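# Stand a sideways gift box upright and open its lid

## Task

A closed gift box is lying on one of its sides on the table. Turn it so it rests on its bottom, then open it until the lid is roughly upright or tipped back past upright. Concealed magnets keep the lid's flap closed, so it needs some pull to release.

## Robot and tools

Robot: a single arm with a right-handed five-finger hand. The arm's base sits at (0, 0, +0.384) m in the scene frame and is tilted; in the base frame, up is (-0.397, +0.283, +0.873). All poses, velocities, targets, offsets and camera poses use the base frame. Scene frame: origin on the table top under the base, +z up, +y to the left when facing +x.

Hand point: a point fixed to the palm, 0.05 m in front of it and 0.15 m out from the wrist face. Its +z runs along the straight fingers (tips reach 0.06 to 0.07 m past it), +y points out of the palm, +x points across the palm away from the thumb. A bracket on the little-finger side of the wrist can strike things, and with fingers level the wrist can sit below the hand point and hit the table first.

Row format (used by execute_actions and move): 14 numbers, each in [-1, 1], in this order: dx, dy, dz, rx, ry, rz, thumb_turn, thumb_bend, index, middle, ring, little, force_limit, speed. The first six are an offset, not a pose: a shift and a rotation vector along the base frame axes, counted from the Hand target shown when the action or move begins (turns are about that target's position). 1.0 equals 0.6 m or 180 degrees. Repeating the same offset moves further. Hand numbers: thumb_turn -1 beside the palm, +1 opposite the fingers; thumb_bend and each finger -1 straight, +1 fully bent. force_limit maps -1..+1 to about 0..10 N at the fingertip (0..15 N for both thumb motors); speed rises from near zero at -1 to full at +0.48 and stays full above. For a soft grip use speed -0.94 or less. To keep the hand unchanged, resend the last hand numbers; at scene start read them from a first result, because 0 is itself a command. Thumb turned in plus fingers can grip things 0.035 to 0.065 m thick, or a handle down to 0.025 m.

execute_actions(actions, cameras): actions is a list of actions; each action is a list of 1 to 15 rows, one per 1/30 s step, and a short list repeats its last row. Every row in an action is measured from that action's starting Hand target. cameras: names, ["all"] or []; images come only if asked or if actions is empty.

move(target, speed, blend, stop_force, zero, blocking, cameras): drives the hand point in a straight line. target is one row or up to 15 rows, all offsets from the same starting Hand target. speed in m/s, 0.002 to 3.6 (default 0.25), turns up to twice that in rad/s; one value or one per target. blend in metres rounds corners; 0 stops at each target. stop_force in N, 3 to 120, ends the path when the wrist senses that much push against travel; it does not notice light pushes or tipping parts, and do not use it while turning or when backing away from contact. zero (with stop_force only): true takes a fresh sensor zero first. blocking=false returns after about 0.5 s while the move continues (not allowed with stop_force). The result adds a move: line: done (within 3 mm and 2 degrees), off_target, moving, held or fault, plus limits such as paced or held. Done does not mean no contact.

wait(seconds 0 to 10, cameras) lets time pass. stop(cameras) brakes a running move. zoom_image(camera, region [x0, y0, x1, y1] pixels, at most 504 by 504) enlarges the newest image of cam_head_left, cam_head_right, cam_high, cam_low or cam_wrist. show_instructions shows reference pages. zero_wrist_force resets the force zero. finished_scene(scene) ends the scene with its number; do so only once the box stays upright and open on its own.

Results: hand pose (end_effector_position in m, end_effector_quat_wxyz), velocities, Hand target (your last command after clipping; offsets count from it), joint positions and torques, Wrist force/torque in the hand's own axes, hand_measured, hand_stopped_by (moving, target, force, stalled, fault) and hand_load_n, all in motor order. If the hand rests short of the target, send the missing amount again. Orientation is clipped to 32 degrees from the measured one per step.

Cautions: the arm is stiff; pressing past firm contact, net force near 150 N, or joint torque above 130 N m (shoulder, elbow) or 24.3 N m (wrists) triggers a 10 s stop. Motors heat when held stretched or pushing; 85 °C brakes the arm. Move slowly into contact, back the target off to release pressure, keep paths away from the arm's base, avoid slamming or dropping the box, and never let it leave the table. Cameras supplied: cam_head_left, cam_head_right, cam_wrist (672x504).

Each tool is called after "Request:" as name(argument=value, ...) on one line, values as JSON.

Reference images:

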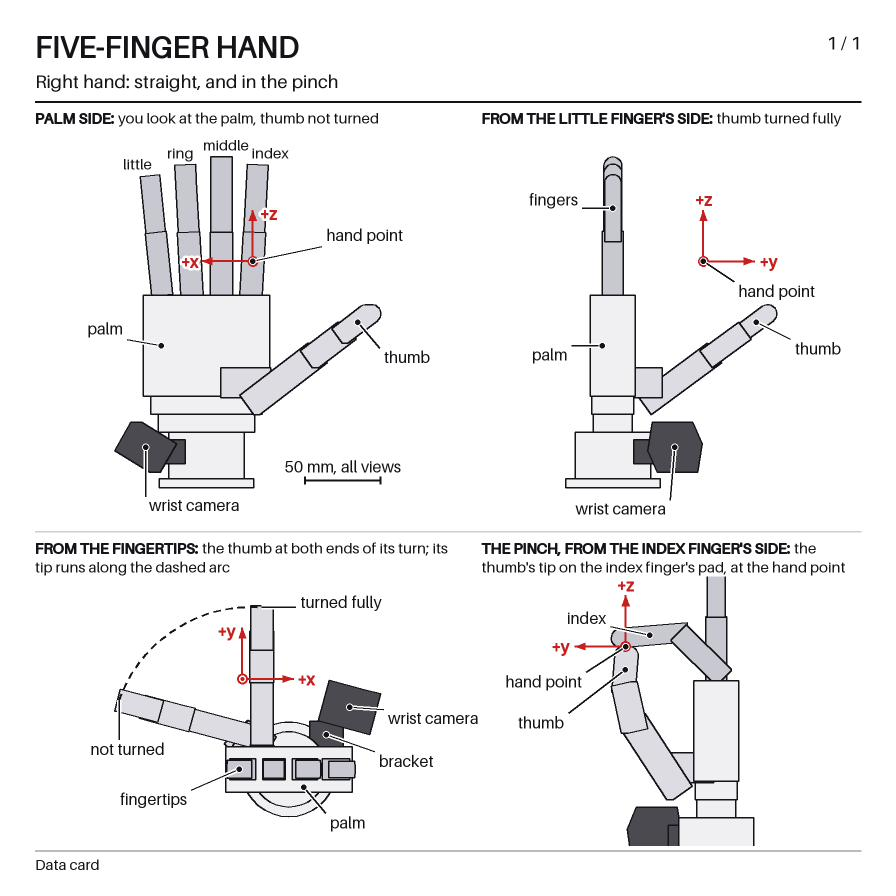

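## Session

Request:
execute_actions(actions=[])

Scene clock: 0.00 s.
end_effector_position=(+0.4732, -0.4149, +0.3473) hand_measured=(-1.000, -1.000, -1.000, -1.000, -1.000, -1.000) hand_load_n=(+0.0, +0.0, +0.0, +0.0, +0.0, +0.0) hand_stopped_by=(target, target, target, target, target, target) hand_force_limit=0.00 hand_speed=-0.80 end_effector_quat_wxyz=(+0.047, -0.259, +0.845, -0.466)
Joint positions: [-0.883 -1.281 1.144 0.753 1.81 -3.172]
Joint velocities: within noise
Joint torques (N m): no reading
Wrist force (N): no reading
Wrist torque (N m): no reading
Wrist force, peak (N): no reading
Hand target: +0.4732, -0.4149, +0.3473; +0.047, -0.259, +0.845, -0.466

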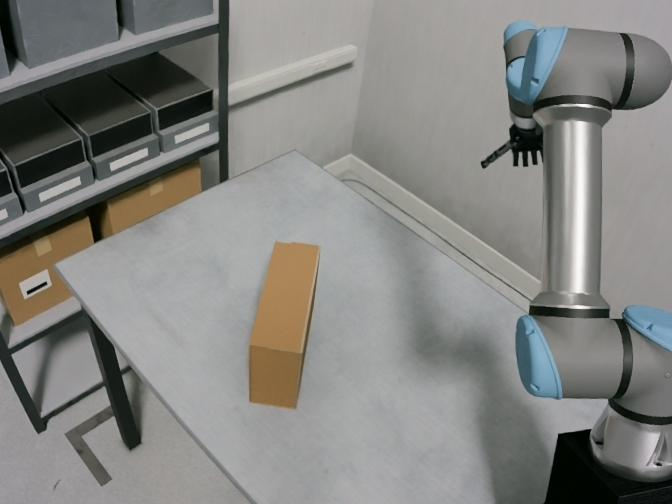

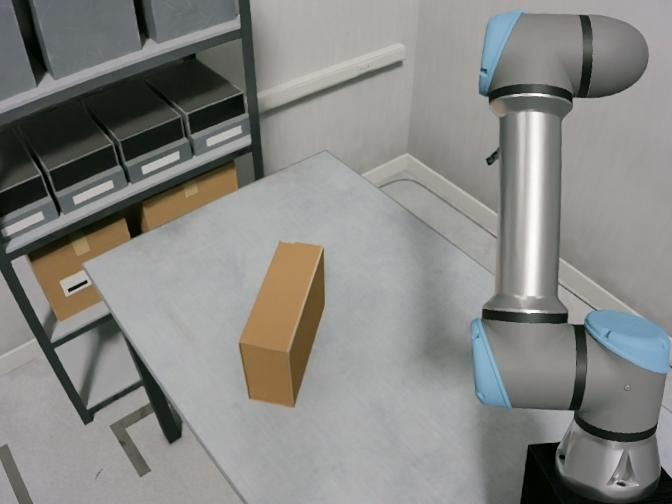

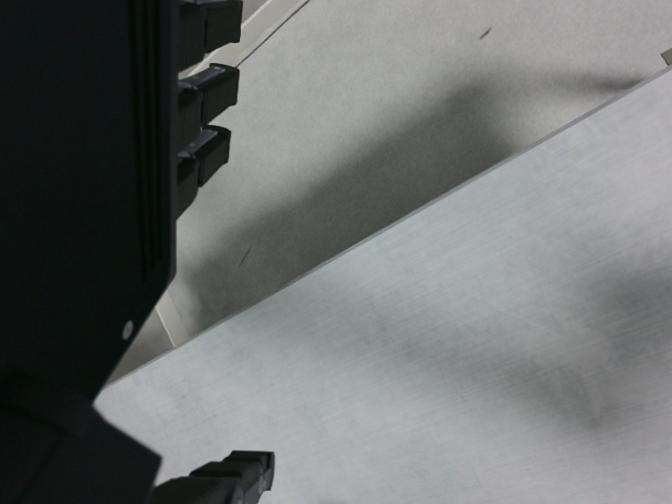

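Request:
zoom_image(camera="cam_head_left", region=[210, 220, 360, 430])

Request:
zoom_image(camera="cam_head_right", region=[210, 220, 360, 430])

Scaled by 2.400 from the camera's 672x504 image, which has a finer 960x720 frame.

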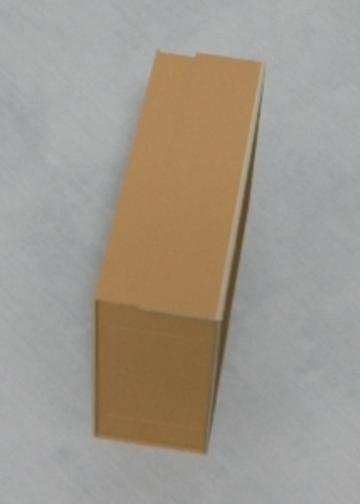

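Scaled by 2.400 from the camera's 672x504 image, which has a finer 960x720 frame.

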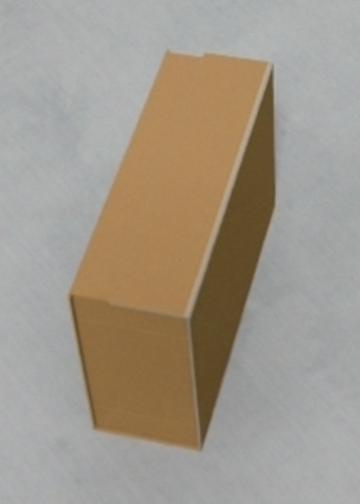

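Request:
zoom_image(camera="cam_head_left", region=[240, 335, 310, 415])

Request:
zoom_image(camera="cam_head_right", region=[230, 335, 300, 415])

Request:
zoom_image(camera="cam_head_left", region=[265, 230, 330, 280])

Request:
zoom_image(camera="cam_head_right", region=[265, 230, 335, 320])

Scaled by 6.300 from the camera's 672x504 image, which has a finer 960x720 frame.

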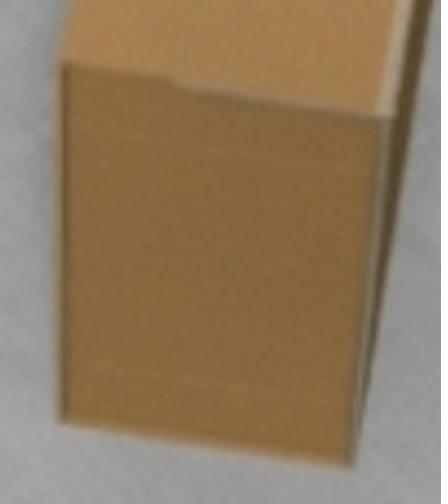

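Scaled by 6.300 from the camera's 672x504 image, which has a finer 960x720 frame.

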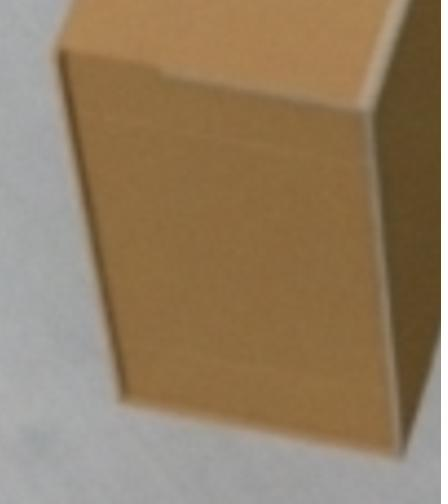

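Scaled by 7.754 from the camera's 672x504 image, which has a finer 960x720 frame.

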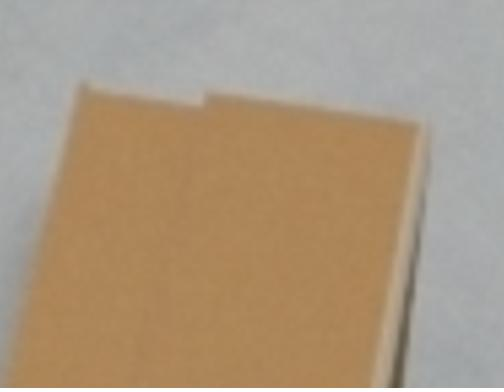

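Scaled by 5.600 from the camera's 672x504 image, which has a finer 960x720 frame.

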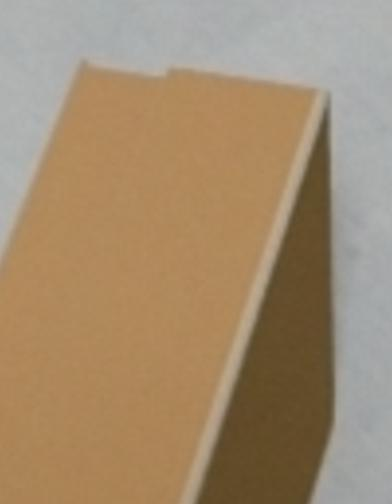

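Request:
move(target=[[0.15475,0.16205,0.01913,0.06328,-0.07703,0.14081,-1,-1,-1,-1,-1,-1,0,-0.8],[0.2147,0.36243,0.10187,0.12656,-0.15406,0.28163,-1,-1,-1,-1,-1,-1,0,-0.8],[0.16268,0.54368,0.22448,0.18984,-0.2311,0.42244,-1,-1,-1,-1,-1,-1,0,-0.8],[0.01353,0.65383,0.35183,0.25313,-0.30813,0.56326,-1,-1,-1,-1,-1,-1,0,-0.8],[-0.18992,0.66128,0.4474,0.31641,-0.38516,0.70407,-1,-1,-1,-1,-1,-1,0,-0.8]], speed=0.4, blend=0.03)

Scene clock: 831.63 s.
end_effector_position=(+0.3594, -0.0181, +0.6157) hand_measured=(-1.000, -1.000, -1.000, -1.000, -1.000, -1.000) hand_load_n=(+0.0, +0.0, +0.0, +0.0, +0.0, +0.0) hand_stopped_by=(target, target, target, target, target, target) hand_force_limit=0.00 hand_speed=-0.80 end_effector_quat_wxyz=(+0.842, -0.509, +0.121, +0.127)
Joint positions: [-0.883 -1.281 1.144 0.752 -0.9 -3.172]
Joint torques (N m): [-2.98 -57.84 -4.71 0.98 -3.51 -2.89]
Wrist force (N): [-0.4 0.0 -0.1]
Wrist torque (N m): [0.17 -0.07 0.07]
Wrist force, peak (N): [-0.7 0.1 -0.6]
Hand target: +0.3593, -0.0181, +0.6157; +0.842, -0.509, +0.121, +0.127
Off the commanded pose: 0.000 m, 0 deg.
move: done

Request:
move(target=[[0.04205,-0.05117,-0.22153,-0.12878,-0.1058,0,-1,-1,-1,-1,-1,-1,0,-0.8],[0.14873,-0.1811,-0.38025,-0.25757,-0.2116,0,-1,-1,-1,-1,-1,-1,0,-0.8],[0.2915,-0.355,-0.43367,-0.38635,-0.3174,0,-1,-1,-1,-1,-1,-1,0,-0.8]], speed=0.4, blend=0.03, cameras=["all"])

Scene clock: 848.77 s.
end_effector_position=(+0.5341, -0.2311, +0.3555) hand_measured=(-1.000, -1.000, -1.000, -1.000, -1.000, -1.000) hand_load_n=(+0.0, +0.0, +0.0, +0.0, +0.0, +0.0) hand_stopped_by=(target, target, target, target, target, target) hand_force_limit=0.00 hand_speed=-0.80 end_effector_quat_wxyz=(-0.372, +0.878, +0.223, +0.204)
Joint positions: [-0.883 -1.281 1.145 -0.819 -0.901 -3.172]
Joint torques (N m): [8.83 -59.8 -6.61 -1.47 2.13 2.73]
Wrist force (N): [0.4 0.4 -0.1]
Wrist torque (N m): [0.19 -0.09 -0.04]
Wrist force, peak (N): [0.9 1.4 -0.2]
Hand target: +0.5342, -0.2311, +0.3555; -0.372, +0.878, +0.223, +0.204
Off the commanded pose: 0.000 m, 0 deg.
move: done
camera_calibration:
cam_wrist: T_world_to_cam=[[0.724943, -0.524606, -0.44637, -0.342741], [-0.64779, -0.739534, -0.182914, 0.2305], [-0.234148, 0.421756, -0.875955, 0.650295], [0, 0, 0, 1]] pos_world=[0.550049, -0.283606, 0.458801]

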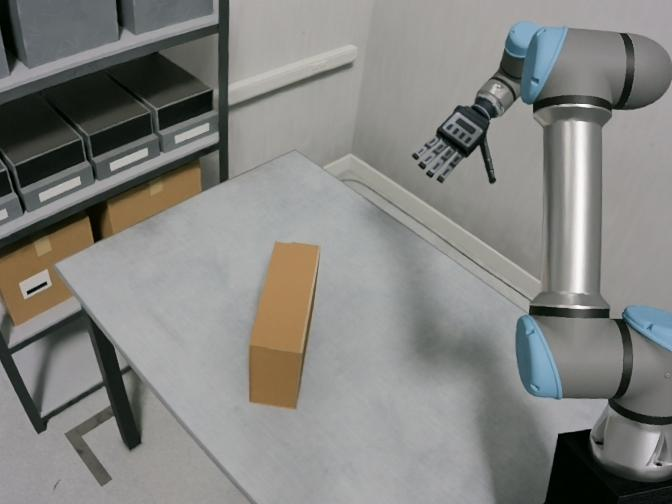

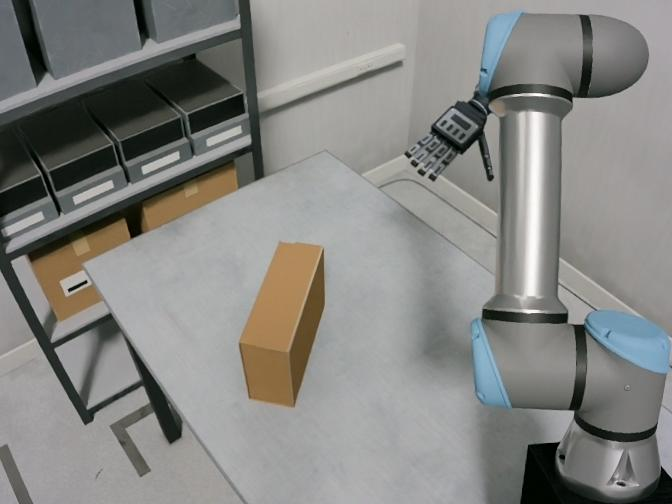

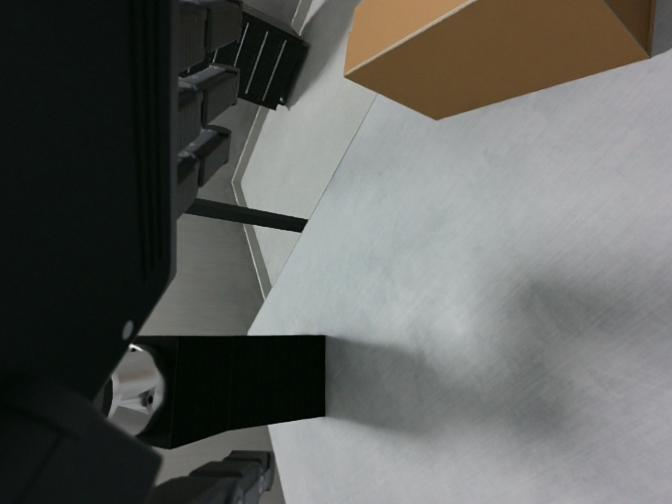

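Request:
zoom_image(camera="cam_wrist", region=[330, 0, 672, 130])

Scaled by 1.474 from the camera's 672x504 image, which has a finer 960x720 frame.

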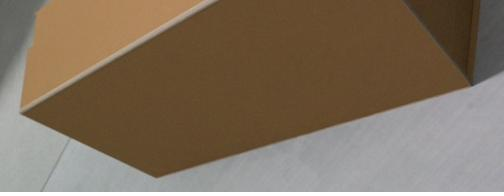

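Request:
move(target=[0.2828,0.6838,-0.2020,-0.2579,0.1003,-0.4965,-1,-1,-1,-1,-1,-1,0,-0.8], speed=0.3, cameras=["all"])

Scene clock: 876.70 s.
end_effector_position=(+0.7038, +0.1792, +0.2343) hand_measured=(-1.000, -1.000, -1.000, -1.000, -1.000, -1.000) hand_load_n=(+0.0, +0.0, +0.0, +0.0, +0.0, +0.0) hand_stopped_by=(target, target, target, target, target, target) hand_force_limit=0.00 hand_speed=-0.80 end_effector_quat_wxyz=(+0.185, +0.862, -0.436, +0.182)
Joint positions: [0.233 -0.81 0.859 -1.662 -2.094 -0.412]
Joint torques (N m): [28.33 -43.81 -33.63 0.34 -2.34 2.63]
Wrist force (N): [-0.9 -0.5 0.3]
Wrist torque (N m): [-0.21 0.11 0.00]
Wrist force, peak (N): [-0.9 -1.2 0.4]
Hand target: +0.7038, +0.1792, +0.2343; +0.186, +0.862, -0.436, +0.182
Off the commanded pose: 0.000 m, 0 deg.
move: done
camera_calibration:
cam_wrist: T_world_to_cam=[[-0.661771, -0.711483, 0.236328, 0.544905], [-0.702496, 0.698578, 0.135974, 0.327732], [-0.261837, -0.0760356, -0.962112, 0.53968], [0, 0, 0, 1]] pos_world=[0.732141, 0.199779, 0.345893]

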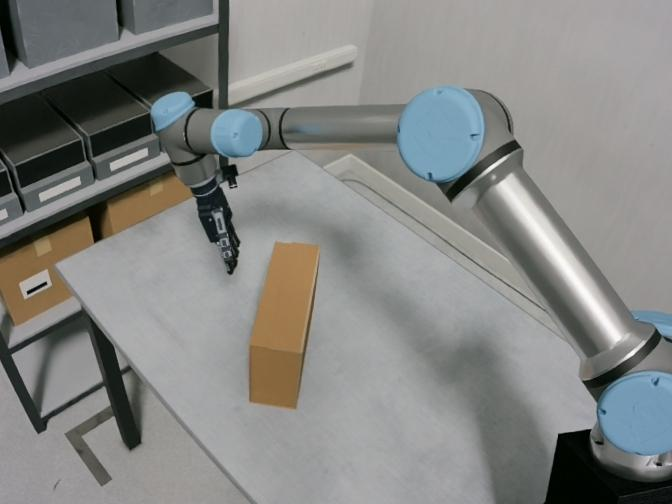

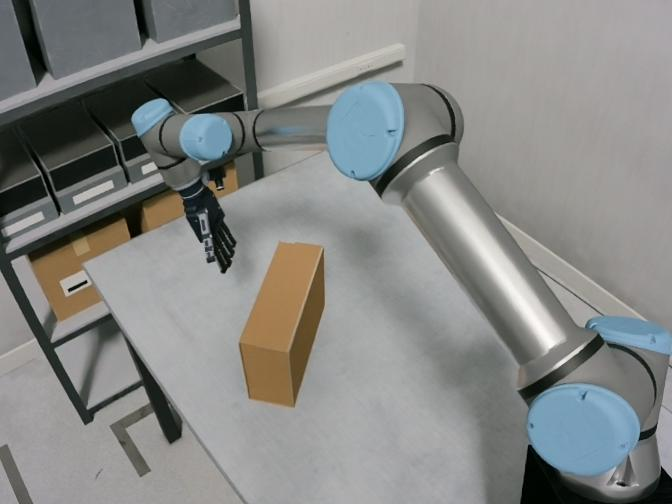

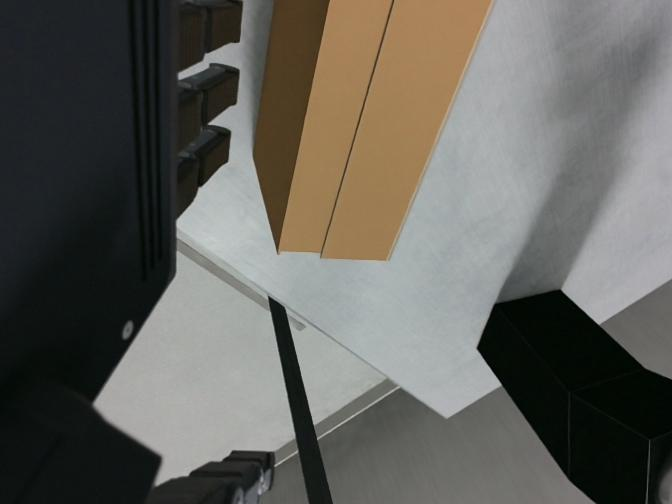

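Request:
move(target=[0.159,-0.076,-0.338,0,0,0,-1,-1,-0.3,-0.3,-0.3,-0.3,0,-0.6], speed=0.2, cameras=["all"])

Scene clock: 937.63 s.
end_effector_position=(+0.7992, +0.1336, +0.0316) hand_measured=(-1.000, -1.000, -0.300, -0.300, -0.300, -0.300) hand_load_n=(+0.0, +0.0, +0.5, +0.0, +0.0, +0.0) hand_stopped_by=(target, target, target, target, target, target) hand_force_limit=0.00 hand_speed=-0.60 end_effector_quat_wxyz=(+0.185, +0.862, -0.436, +0.182)
Joint positions: [0.156 -0.455 0.727 -1.929 -2.089 -0.501]
Joint torques (N m): [18.02 -46.27 -32.5 0.29 0.38 -3.07]
Wrist force (N): [-0.8 -0.7 0.3]
Wrist torque (N m): [-0.22 0.10 0.09]
Wrist force, peak (N): [-1.0 -0.8 1.1]
Hand target: +0.7992, +0.1336, +0.0315; +0.186, +0.862, -0.436, +0.182
Off the commanded pose: 0.000 m, 0 deg.
move: done
camera_calibration:
cam_wrist: T_world_to_cam=[[-0.661834, -0.711398, 0.236407, 0.623526], [-0.702402, 0.698664, 0.136014, 0.454071], [-0.261929, -0.0760334, -0.962087, 0.366245], [0, 0, 0, 1]] pos_world=[0.827541, 0.15418, 0.143193]

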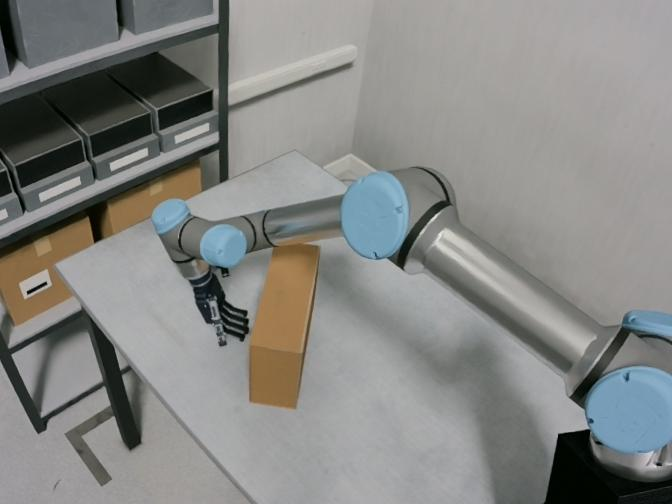

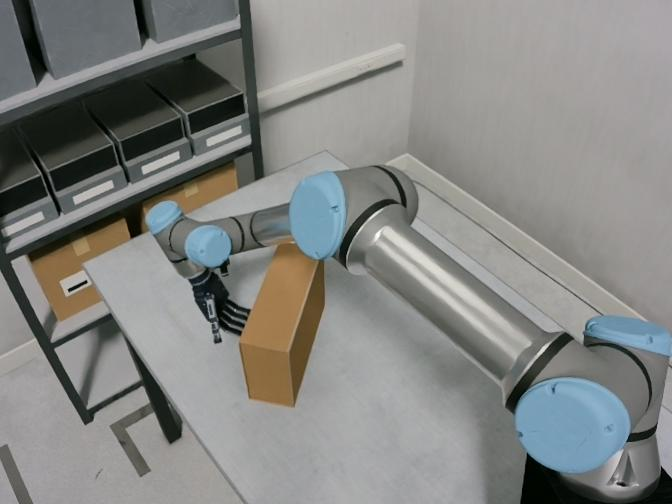

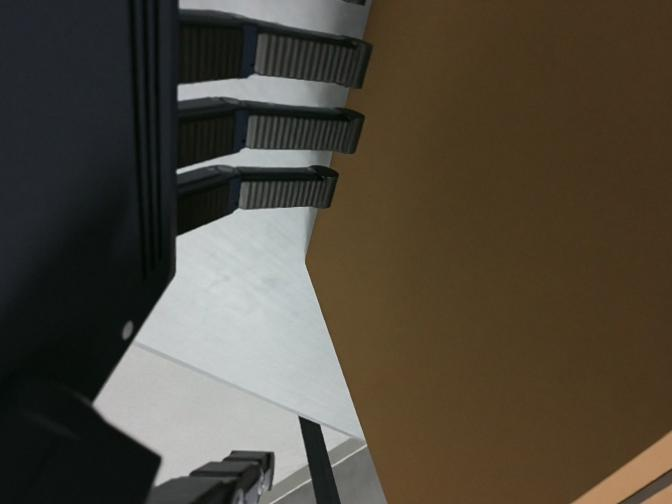

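Request:
zoom_image(camera="cam_head_left", region=[180, 260, 330, 420])

Request:
zoom_image(camera="cam_head_right", region=[170, 250, 340, 420])

Scaled by 3.150 from the camera's 672x504 image, which has a finer 960x720 frame.

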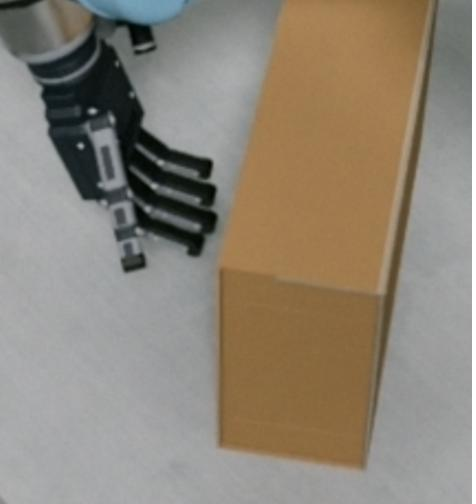

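Scaled by 2.965 from the camera's 672x504 image, which has a finer 960x720 frame.

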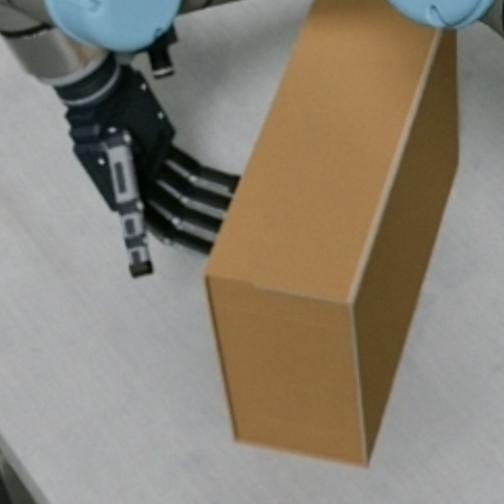

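Request:
move(target=[[0.0265,-0.0188,-0.0582,0,0,0,-1,-1,-0.3,-0.3,-0.3,-0.3,0,-0.6],[-0.2305,-0.2528,-0.0990,0,0,0,-1,-1,-0.3,-0.3,-0.3,-0.3,0,-0.6]], speed=[0.1,0.06], cameras=["all"])

Scene clock: 1010.97 s.
end_effector_position=(+0.6610, -0.0180, -0.0279) hand_measured=(-1.000, -1.000, -0.300, -0.300, -0.300, -0.300) hand_load_n=(+0.0, +0.0, +0.0, +0.0, +2.5, +0.0) hand_stopped_by=(target, target, target, target, target, target) hand_force_limit=0.00 hand_speed=-0.60 end_effector_quat_wxyz=(+0.186, +0.862, -0.436, +0.182)
Joint positions: [-0.029 -0.75 1.536 -2.545 -2.064 -0.71]
Joint torques (N m): [10.69 -59.58 4.97 -3.17 1.27 -2.89]
Wrist force (N): [-0.8 -2.5 0.9]
Wrist torque (N m): [-0.23 0.07 -0.05]
Wrist force, peak (N): [-1.4 -2.7 1.1]
Hand target: +0.6609, -0.0181, -0.0279; +0.186, +0.862, -0.436, +0.182
Off the commanded pose: 0.000 m, 0 deg.
move: done
camera_calibration:
cam_wrist: T_world_to_cam=[[-0.661862, -0.711341, 0.236503, 0.43829], [-0.702332, 0.698722, 0.136077, 0.470956], [-0.262047, -0.0760396, -0.962055, 0.261354], [0, 0, 0, 1]] pos_world=[0.689342, 0.00257984, 0.0836935]

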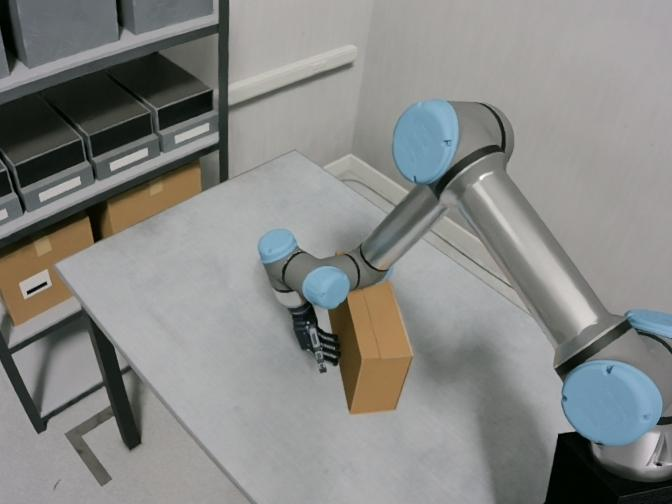

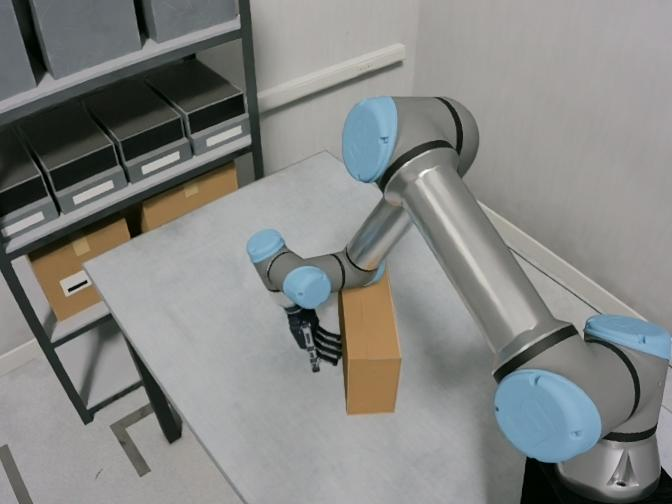

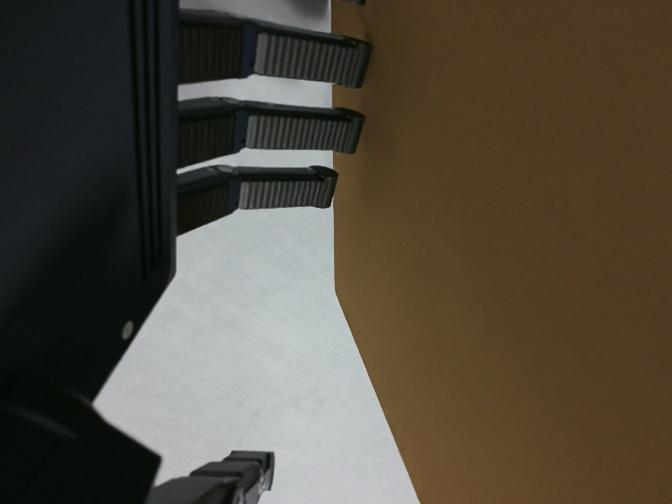

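Request:
zoom_image(camera="cam_head_left", region=[280, 240, 440, 430])

Request:
zoom_image(camera="cam_head_right", region=[280, 240, 440, 430])

Scaled by 2.653 from the camera's 672x504 image, which has a finer 960x720 frame.

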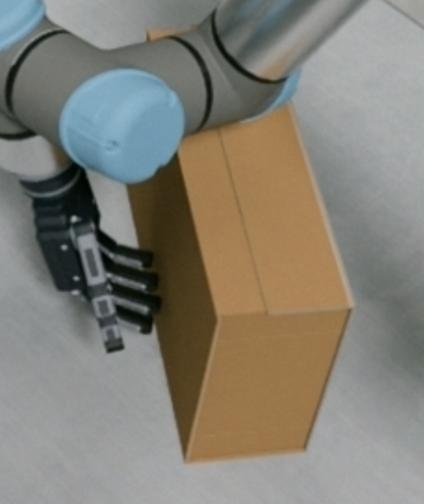

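Scaled by 2.653 from the camera's 672x504 image, which has a finer 960x720 frame.

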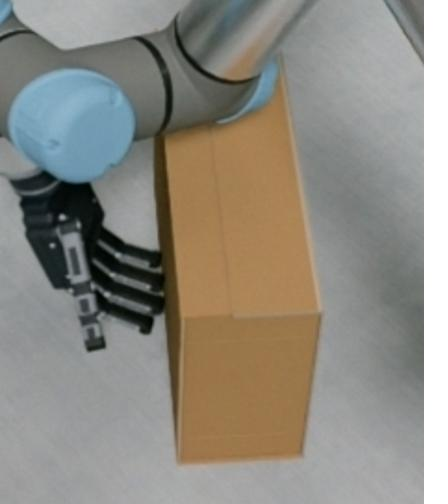

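Request:
move(target=[[0.038,0.0548,-0.0005,0,0,0,-1,-1,-0.3,-0.3,-0.3,-0.3,0,-0.6],[-0.1407,0.1825,0.3923,0,0,0,-1,-1,-0.3,-0.3,-0.3,-0.3,0,-0.6]], speed=[0.08,0.25], cameras=["all"])

Scene clock: 1232.93 s.
end_effector_position=(+0.5766, +0.0913, +0.2073) hand_measured=(-1.000, -1.000, -0.300, -0.300, -0.300, -0.300) hand_load_n=(+0.0, +0.0, +0.0, +0.0, +0.0, +0.0) hand_stopped_by=(target, target, target, target, target, target) hand_force_limit=0.00 hand_speed=-0.60 end_effector_quat_wxyz=(+0.185, +0.862, -0.436, +0.182)
Joint positions: [0.145 -1.176 1.528 -2.016 -2.089 -0.514]
Joint torques (N m): [22.73 -55.78 -29.69 0.33 -2.22 2.5]
Wrist force (N): [-0.7 -0.3 0.3]
Wrist torque (N m): [-0.19 0.06 0.01]
Wrist force, peak (N): [-1.1 -2.5 1.5]
Hand target: +0.5765, +0.0914, +0.2075; +0.186, +0.862, -0.436, +0.182
Off the commanded pose: 0.000 m, 0 deg.
move: done
camera_calibration:
cam_wrist: T_world_to_cam=[[-0.661851, -0.711381, 0.23641, 0.404652], [-0.702386, 0.698681, 0.136009, 0.303292], [-0.261929, -0.0760335, -0.962087, 0.473769], [0, 0, 0, 1]] pos_world=[0.604941, 0.11198, 0.318893]

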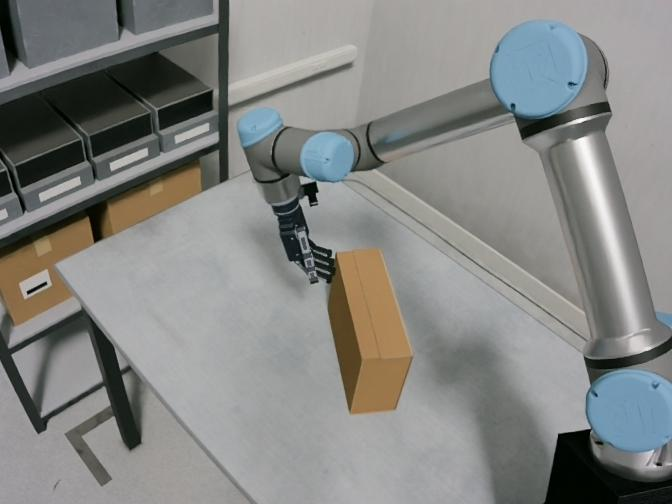

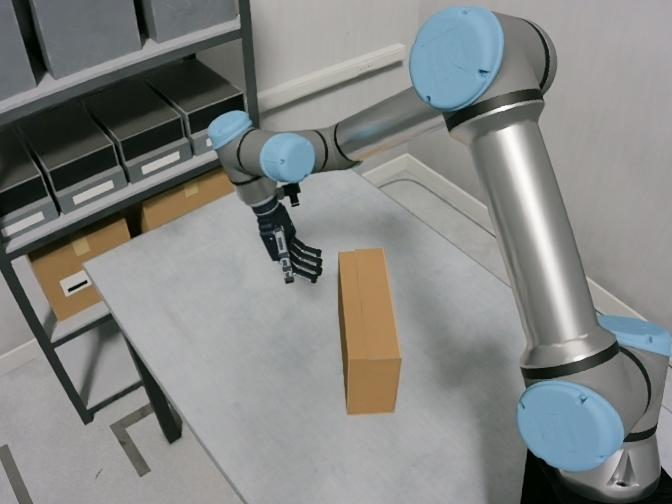

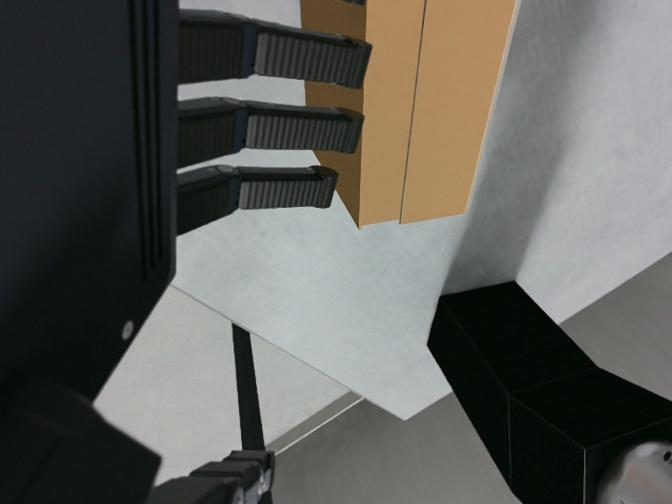

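Request:
zoom_image(camera="cam_head_left", region=[310, 230, 430, 430])

Request:
zoom_image(camera="cam_head_right", region=[310, 230, 430, 430])

Scaled by 2.520 from the camera's 672x504 image, which has a finer 960x720 frame.

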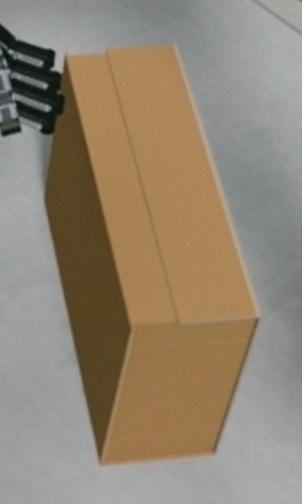

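Scaled by 2.520 from the camera's 672x504 image, which has a finer 960x720 frame.

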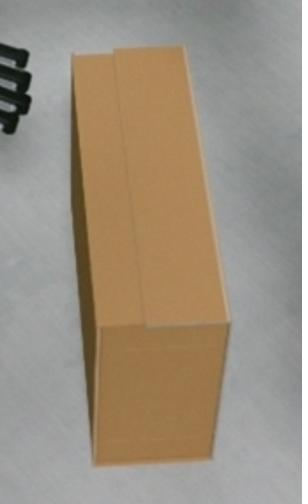

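Request:
move(target=[-0.08,-0.2193,-0.062,0.2151,-0.2019,0.2486,1,-1,-1,-1,-1,-1,0,-0.6], speed=0.25, cameras=["all"])

Scene clock: 1314.90 s.
end_effector_position=(+0.5285, -0.0402, +0.1703) hand_measured=(+1.000, -1.000, -1.000, -1.000, -1.000, -1.000) hand_load_n=(+0.0, +0.0, +0.0, -0.5, +0.0, +0.0) hand_stopped_by=(target, target, target, target, target, target) hand_force_limit=0.00 hand_speed=-0.60 end_effector_quat_wxyz=(-0.318, +0.873, -0.155, +0.336)
Joint positions: [-0.648 -1.576 2.308 -2.75 -0.688 -1.653]
Joint torques (N m): [0.11 -18.45 -22.41 -0.28 3.03 -3.12]
Wrist force (N): [-0.3 0.4 -0.3]
Wrist torque (N m): [0.20 -0.02 0.08]
Wrist force, peak (N): [-0.7 -1.0 0.3]
Hand target: +0.5285, -0.0402, +0.1703; -0.318, +0.873, -0.155, +0.336
Off the commanded pose: 0.000 m, 0 deg.
move: done
camera_calibration:
cam_wrist: T_world_to_cam=[[0.137023, -0.825521, -0.547484, -0.00532594], [-0.977107, -0.021833, -0.211627, 0.541943], [0.162749, 0.563948, -0.809614, 0.19087], [0, 0, 0, 1]] pos_world=[0.499202, -0.100205, 0.266305]

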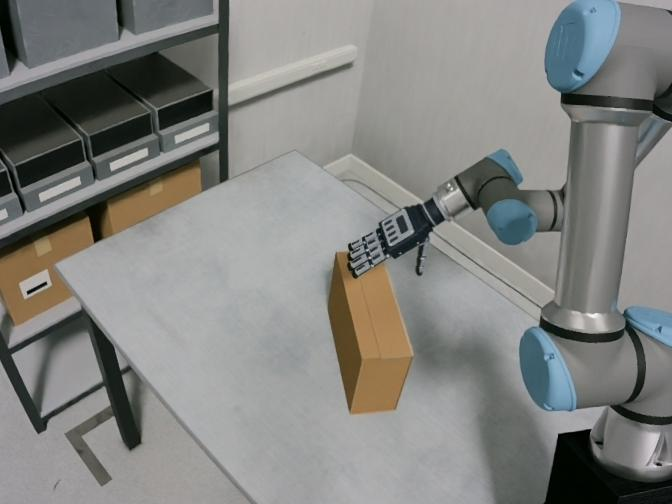

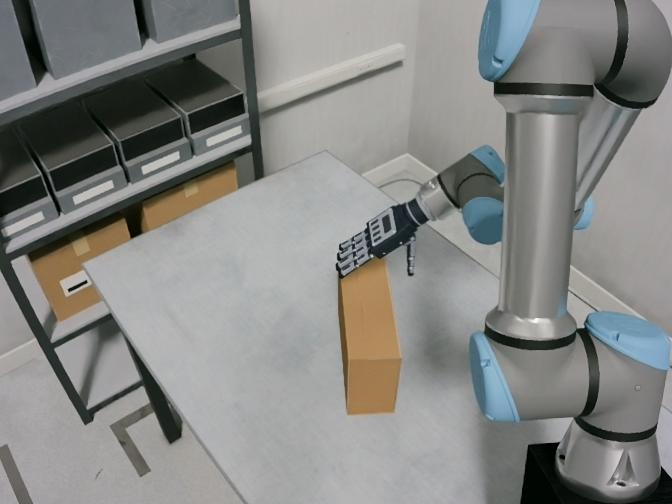

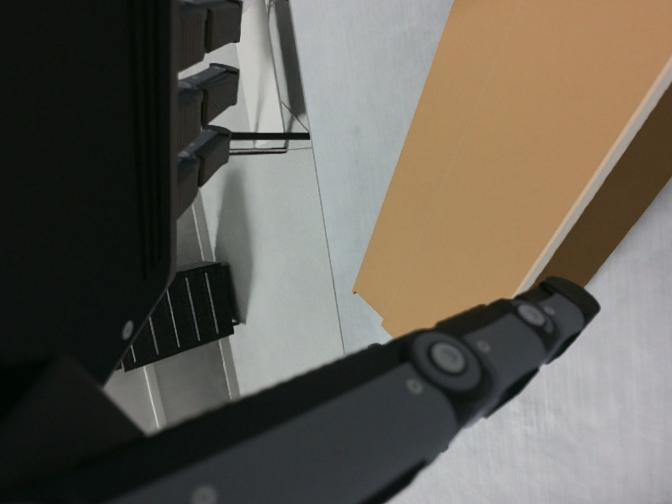

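Request:
zoom_image(camera="cam_head_left", region=[320, 190, 460, 300])

Request:
zoom_image(camera="cam_head_right", region=[320, 190, 460, 300])

Scaled by 3.600 from the camera's 672x504 image, which has a finer 960x720 frame.

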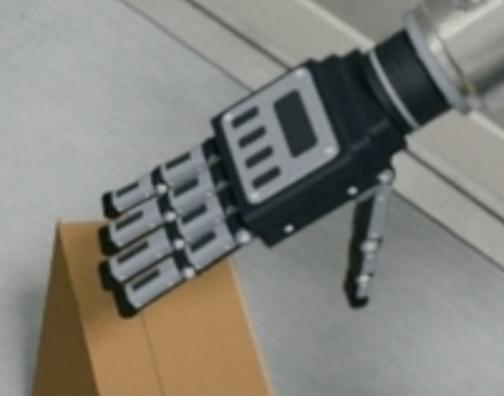

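Scaled by 3.600 from the camera's 672x504 image, which has a finer 960x720 frame.

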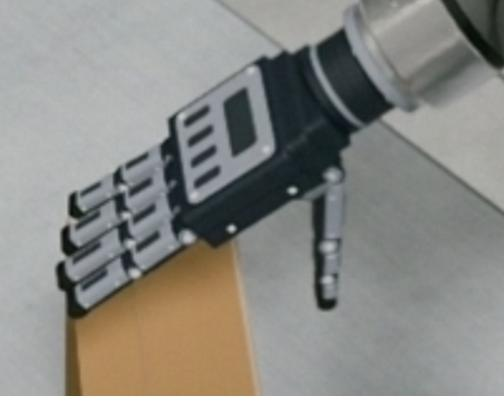

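Request:
move(target=[0.0877,-0.0438,-0.1272,0,0,0,1,-1,-1,-1,-1,-1,0,-0.6], speed=0.1, cameras=["all"])

Scene clock: 1358.03 s.
end_effector_position=(+0.5811, -0.0664, +0.0940) hand_measured=(+1.000, -1.000, -1.000, -1.000, -1.000, -1.000) hand_load_n=(+0.0, +0.0, +0.0, +0.0, -0.5, +0.0) hand_stopped_by=(target, target, target, target, target, target) hand_force_limit=0.00 hand_speed=-0.60 end_effector_quat_wxyz=(-0.318, +0.873, -0.155, +0.336)
Joint positions: [-0.623 -1.267 2.228 -3.004 -0.699 -1.619]
Joint torques (N m): [12.04 -24.33 -17.89 -3.73 -0.92 2.49]
Wrist force (N): [-0.3 0.1 -0.3]
Wrist torque (N m): [0.16 -0.01 -0.01]
Wrist force, peak (N): [0.2 0.9 0.0]
Hand target: +0.5811, -0.0665, +0.0940; -0.318, +0.873, -0.155, +0.336
Off the commanded pose: 0.000 m, 0 deg.
move: done
camera_calibration:
cam_wrist: T_world_to_cam=[[0.137202, -0.825456, -0.547538, -0.0760856], [-0.977116, -0.0220792, -0.21156, 0.576481], [0.162544, 0.564034, -0.809596, 0.135506], [0, 0, 0, 1]] pos_world=[0.551702, -0.126507, 0.190005]

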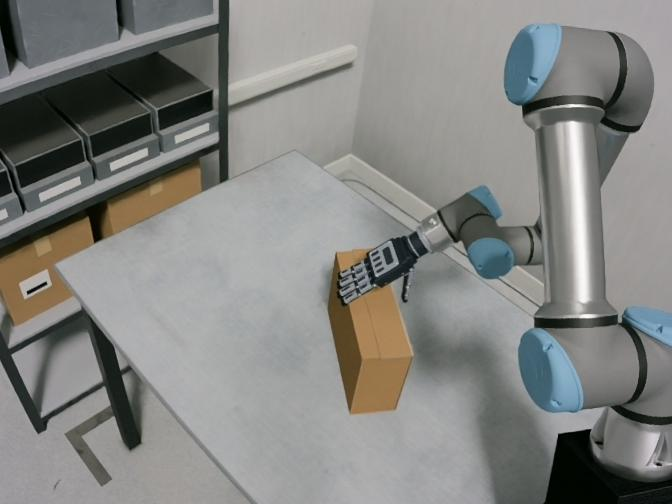

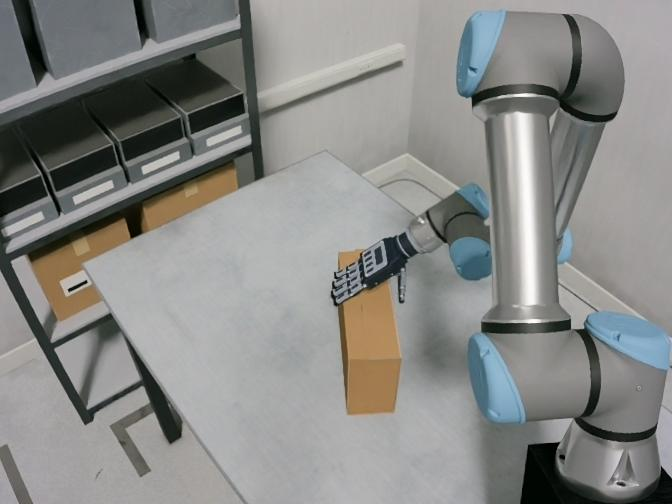

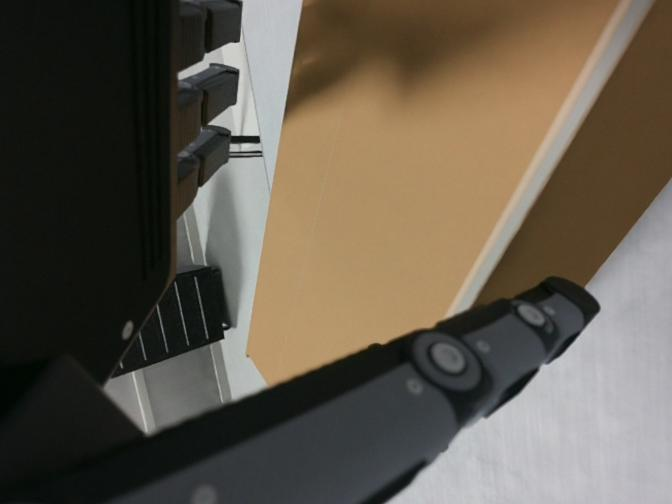

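Request:
zoom_image(camera="cam_head_left", region=[320, 220, 440, 320])

Request:
zoom_image(camera="cam_head_right", region=[320, 220, 440, 320])

Scaled by 4.200 from the camera's 672x504 image, which has a finer 960x720 frame.

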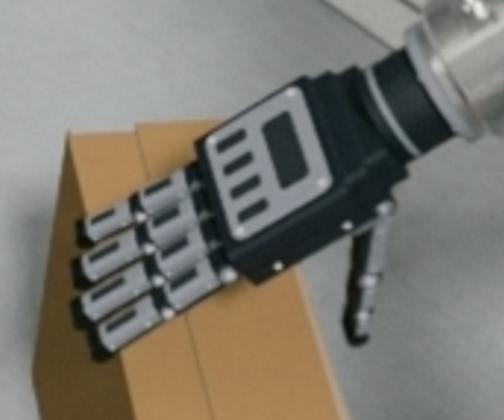

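Scaled by 4.200 from the camera's 672x504 image, which has a finer 960x720 frame.

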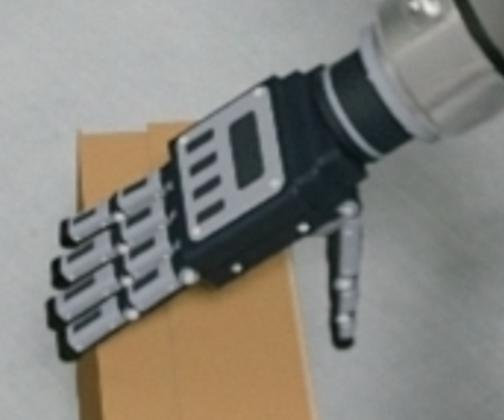

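Request:
move(target=[0.0172,-0.0123,-0.0378,0,0,0,1,-1,-1,-1,-1,-1,0,-0.6], speed=0.02, stop_force=3, cameras=["all"])

Scene clock: 1382.73 s.
end_effector_position=(+0.5915, -0.0738, +0.0713) hand_measured=(+1.000, -1.000, -1.000, -1.000, -1.000, -1.000) hand_load_n=(+0.0, +0.0, +0.0, +0.0, +0.0, +0.0) hand_stopped_by=(target, target, target, target, target, target) hand_force_limit=0.00 hand_speed=-0.60 end_effector_quat_wxyz=(-0.318, +0.873, -0.155, +0.336)
Joint positions: [-0.623 -1.19 2.206 -3.059 -0.699 -1.619]
Joint torques (N m): [13.13 -25.65 -16.44 -3.97 -0.72 2.56]
Wrist force (N): [0.1 0.2 -0.1]
Wrist torque (N m): [0.15 -0.08 0.03]
Wrist force, peak (N): [0.0 0.7 -0.2]
Hand target: +0.5915, -0.0738, +0.0713; -0.318, +0.873, -0.155, +0.336
Off the commanded pose: 0.000 m, 0 deg.
move: done
camera_calibration:
cam_wrist: T_world_to_cam=[[0.137214, -0.825464, -0.547524, -0.0960602], [-0.977098, -0.0220362, -0.211647, 0.581687], [0.162641, 0.564025, -0.809582, 0.119553], [0, 0, 0, 1]] pos_world=[0.562102, -0.133907, 0.167305]

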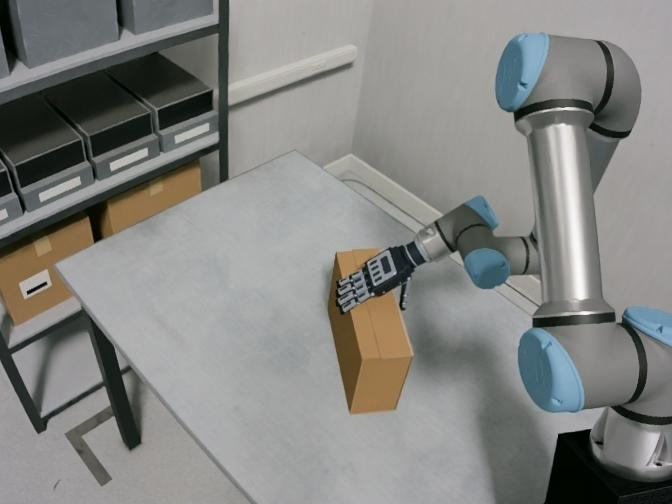

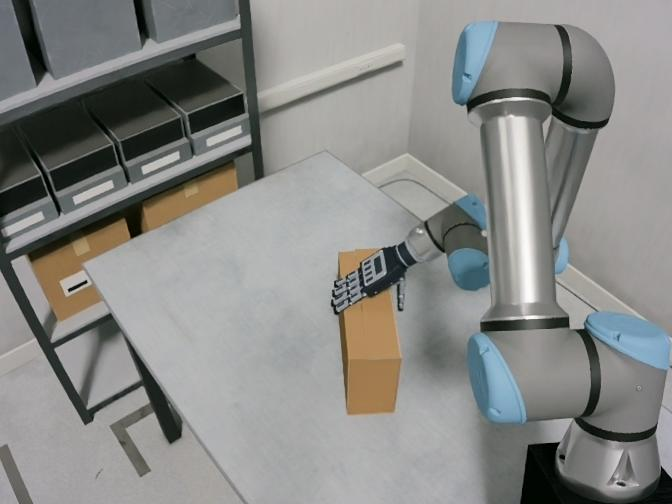

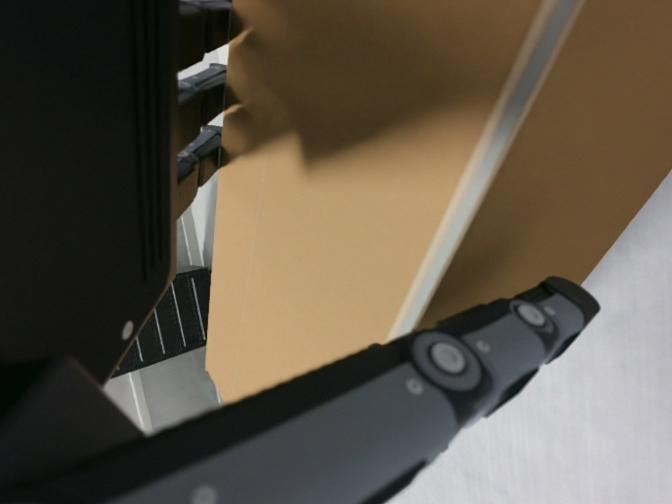

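Request:
zoom_image(camera="cam_head_left", region=[320, 230, 430, 330])

Request:
zoom_image(camera="cam_head_right", region=[320, 230, 430, 330])

Request:
zoom_image(camera="cam_wrist", region=[160, 0, 420, 240])

Scaled by 4.582 from the camera's 672x504 image, which has a finer 960x720 frame.

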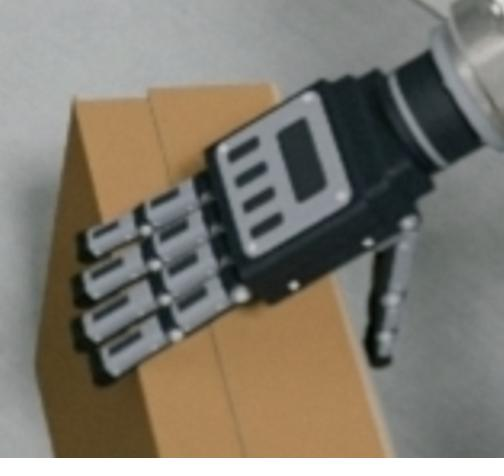

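Scaled by 4.582 from the camera's 672x504 image, which has a finer 960x720 frame.

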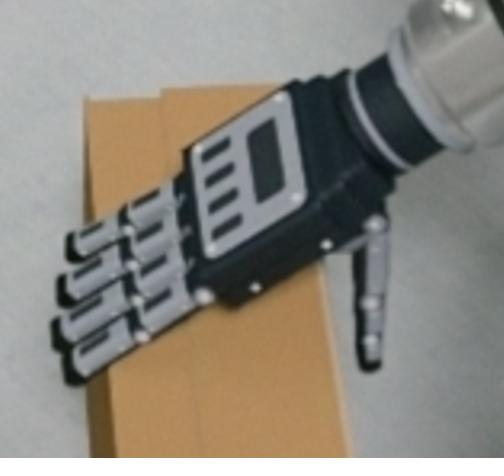

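Scaled by 1.938 from the camera's 672x504 image, which has a finer 960x720 frame.

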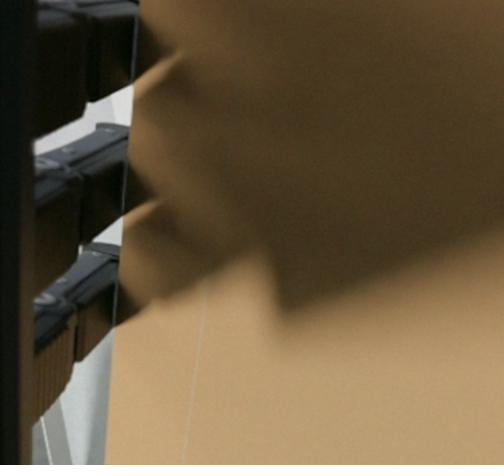

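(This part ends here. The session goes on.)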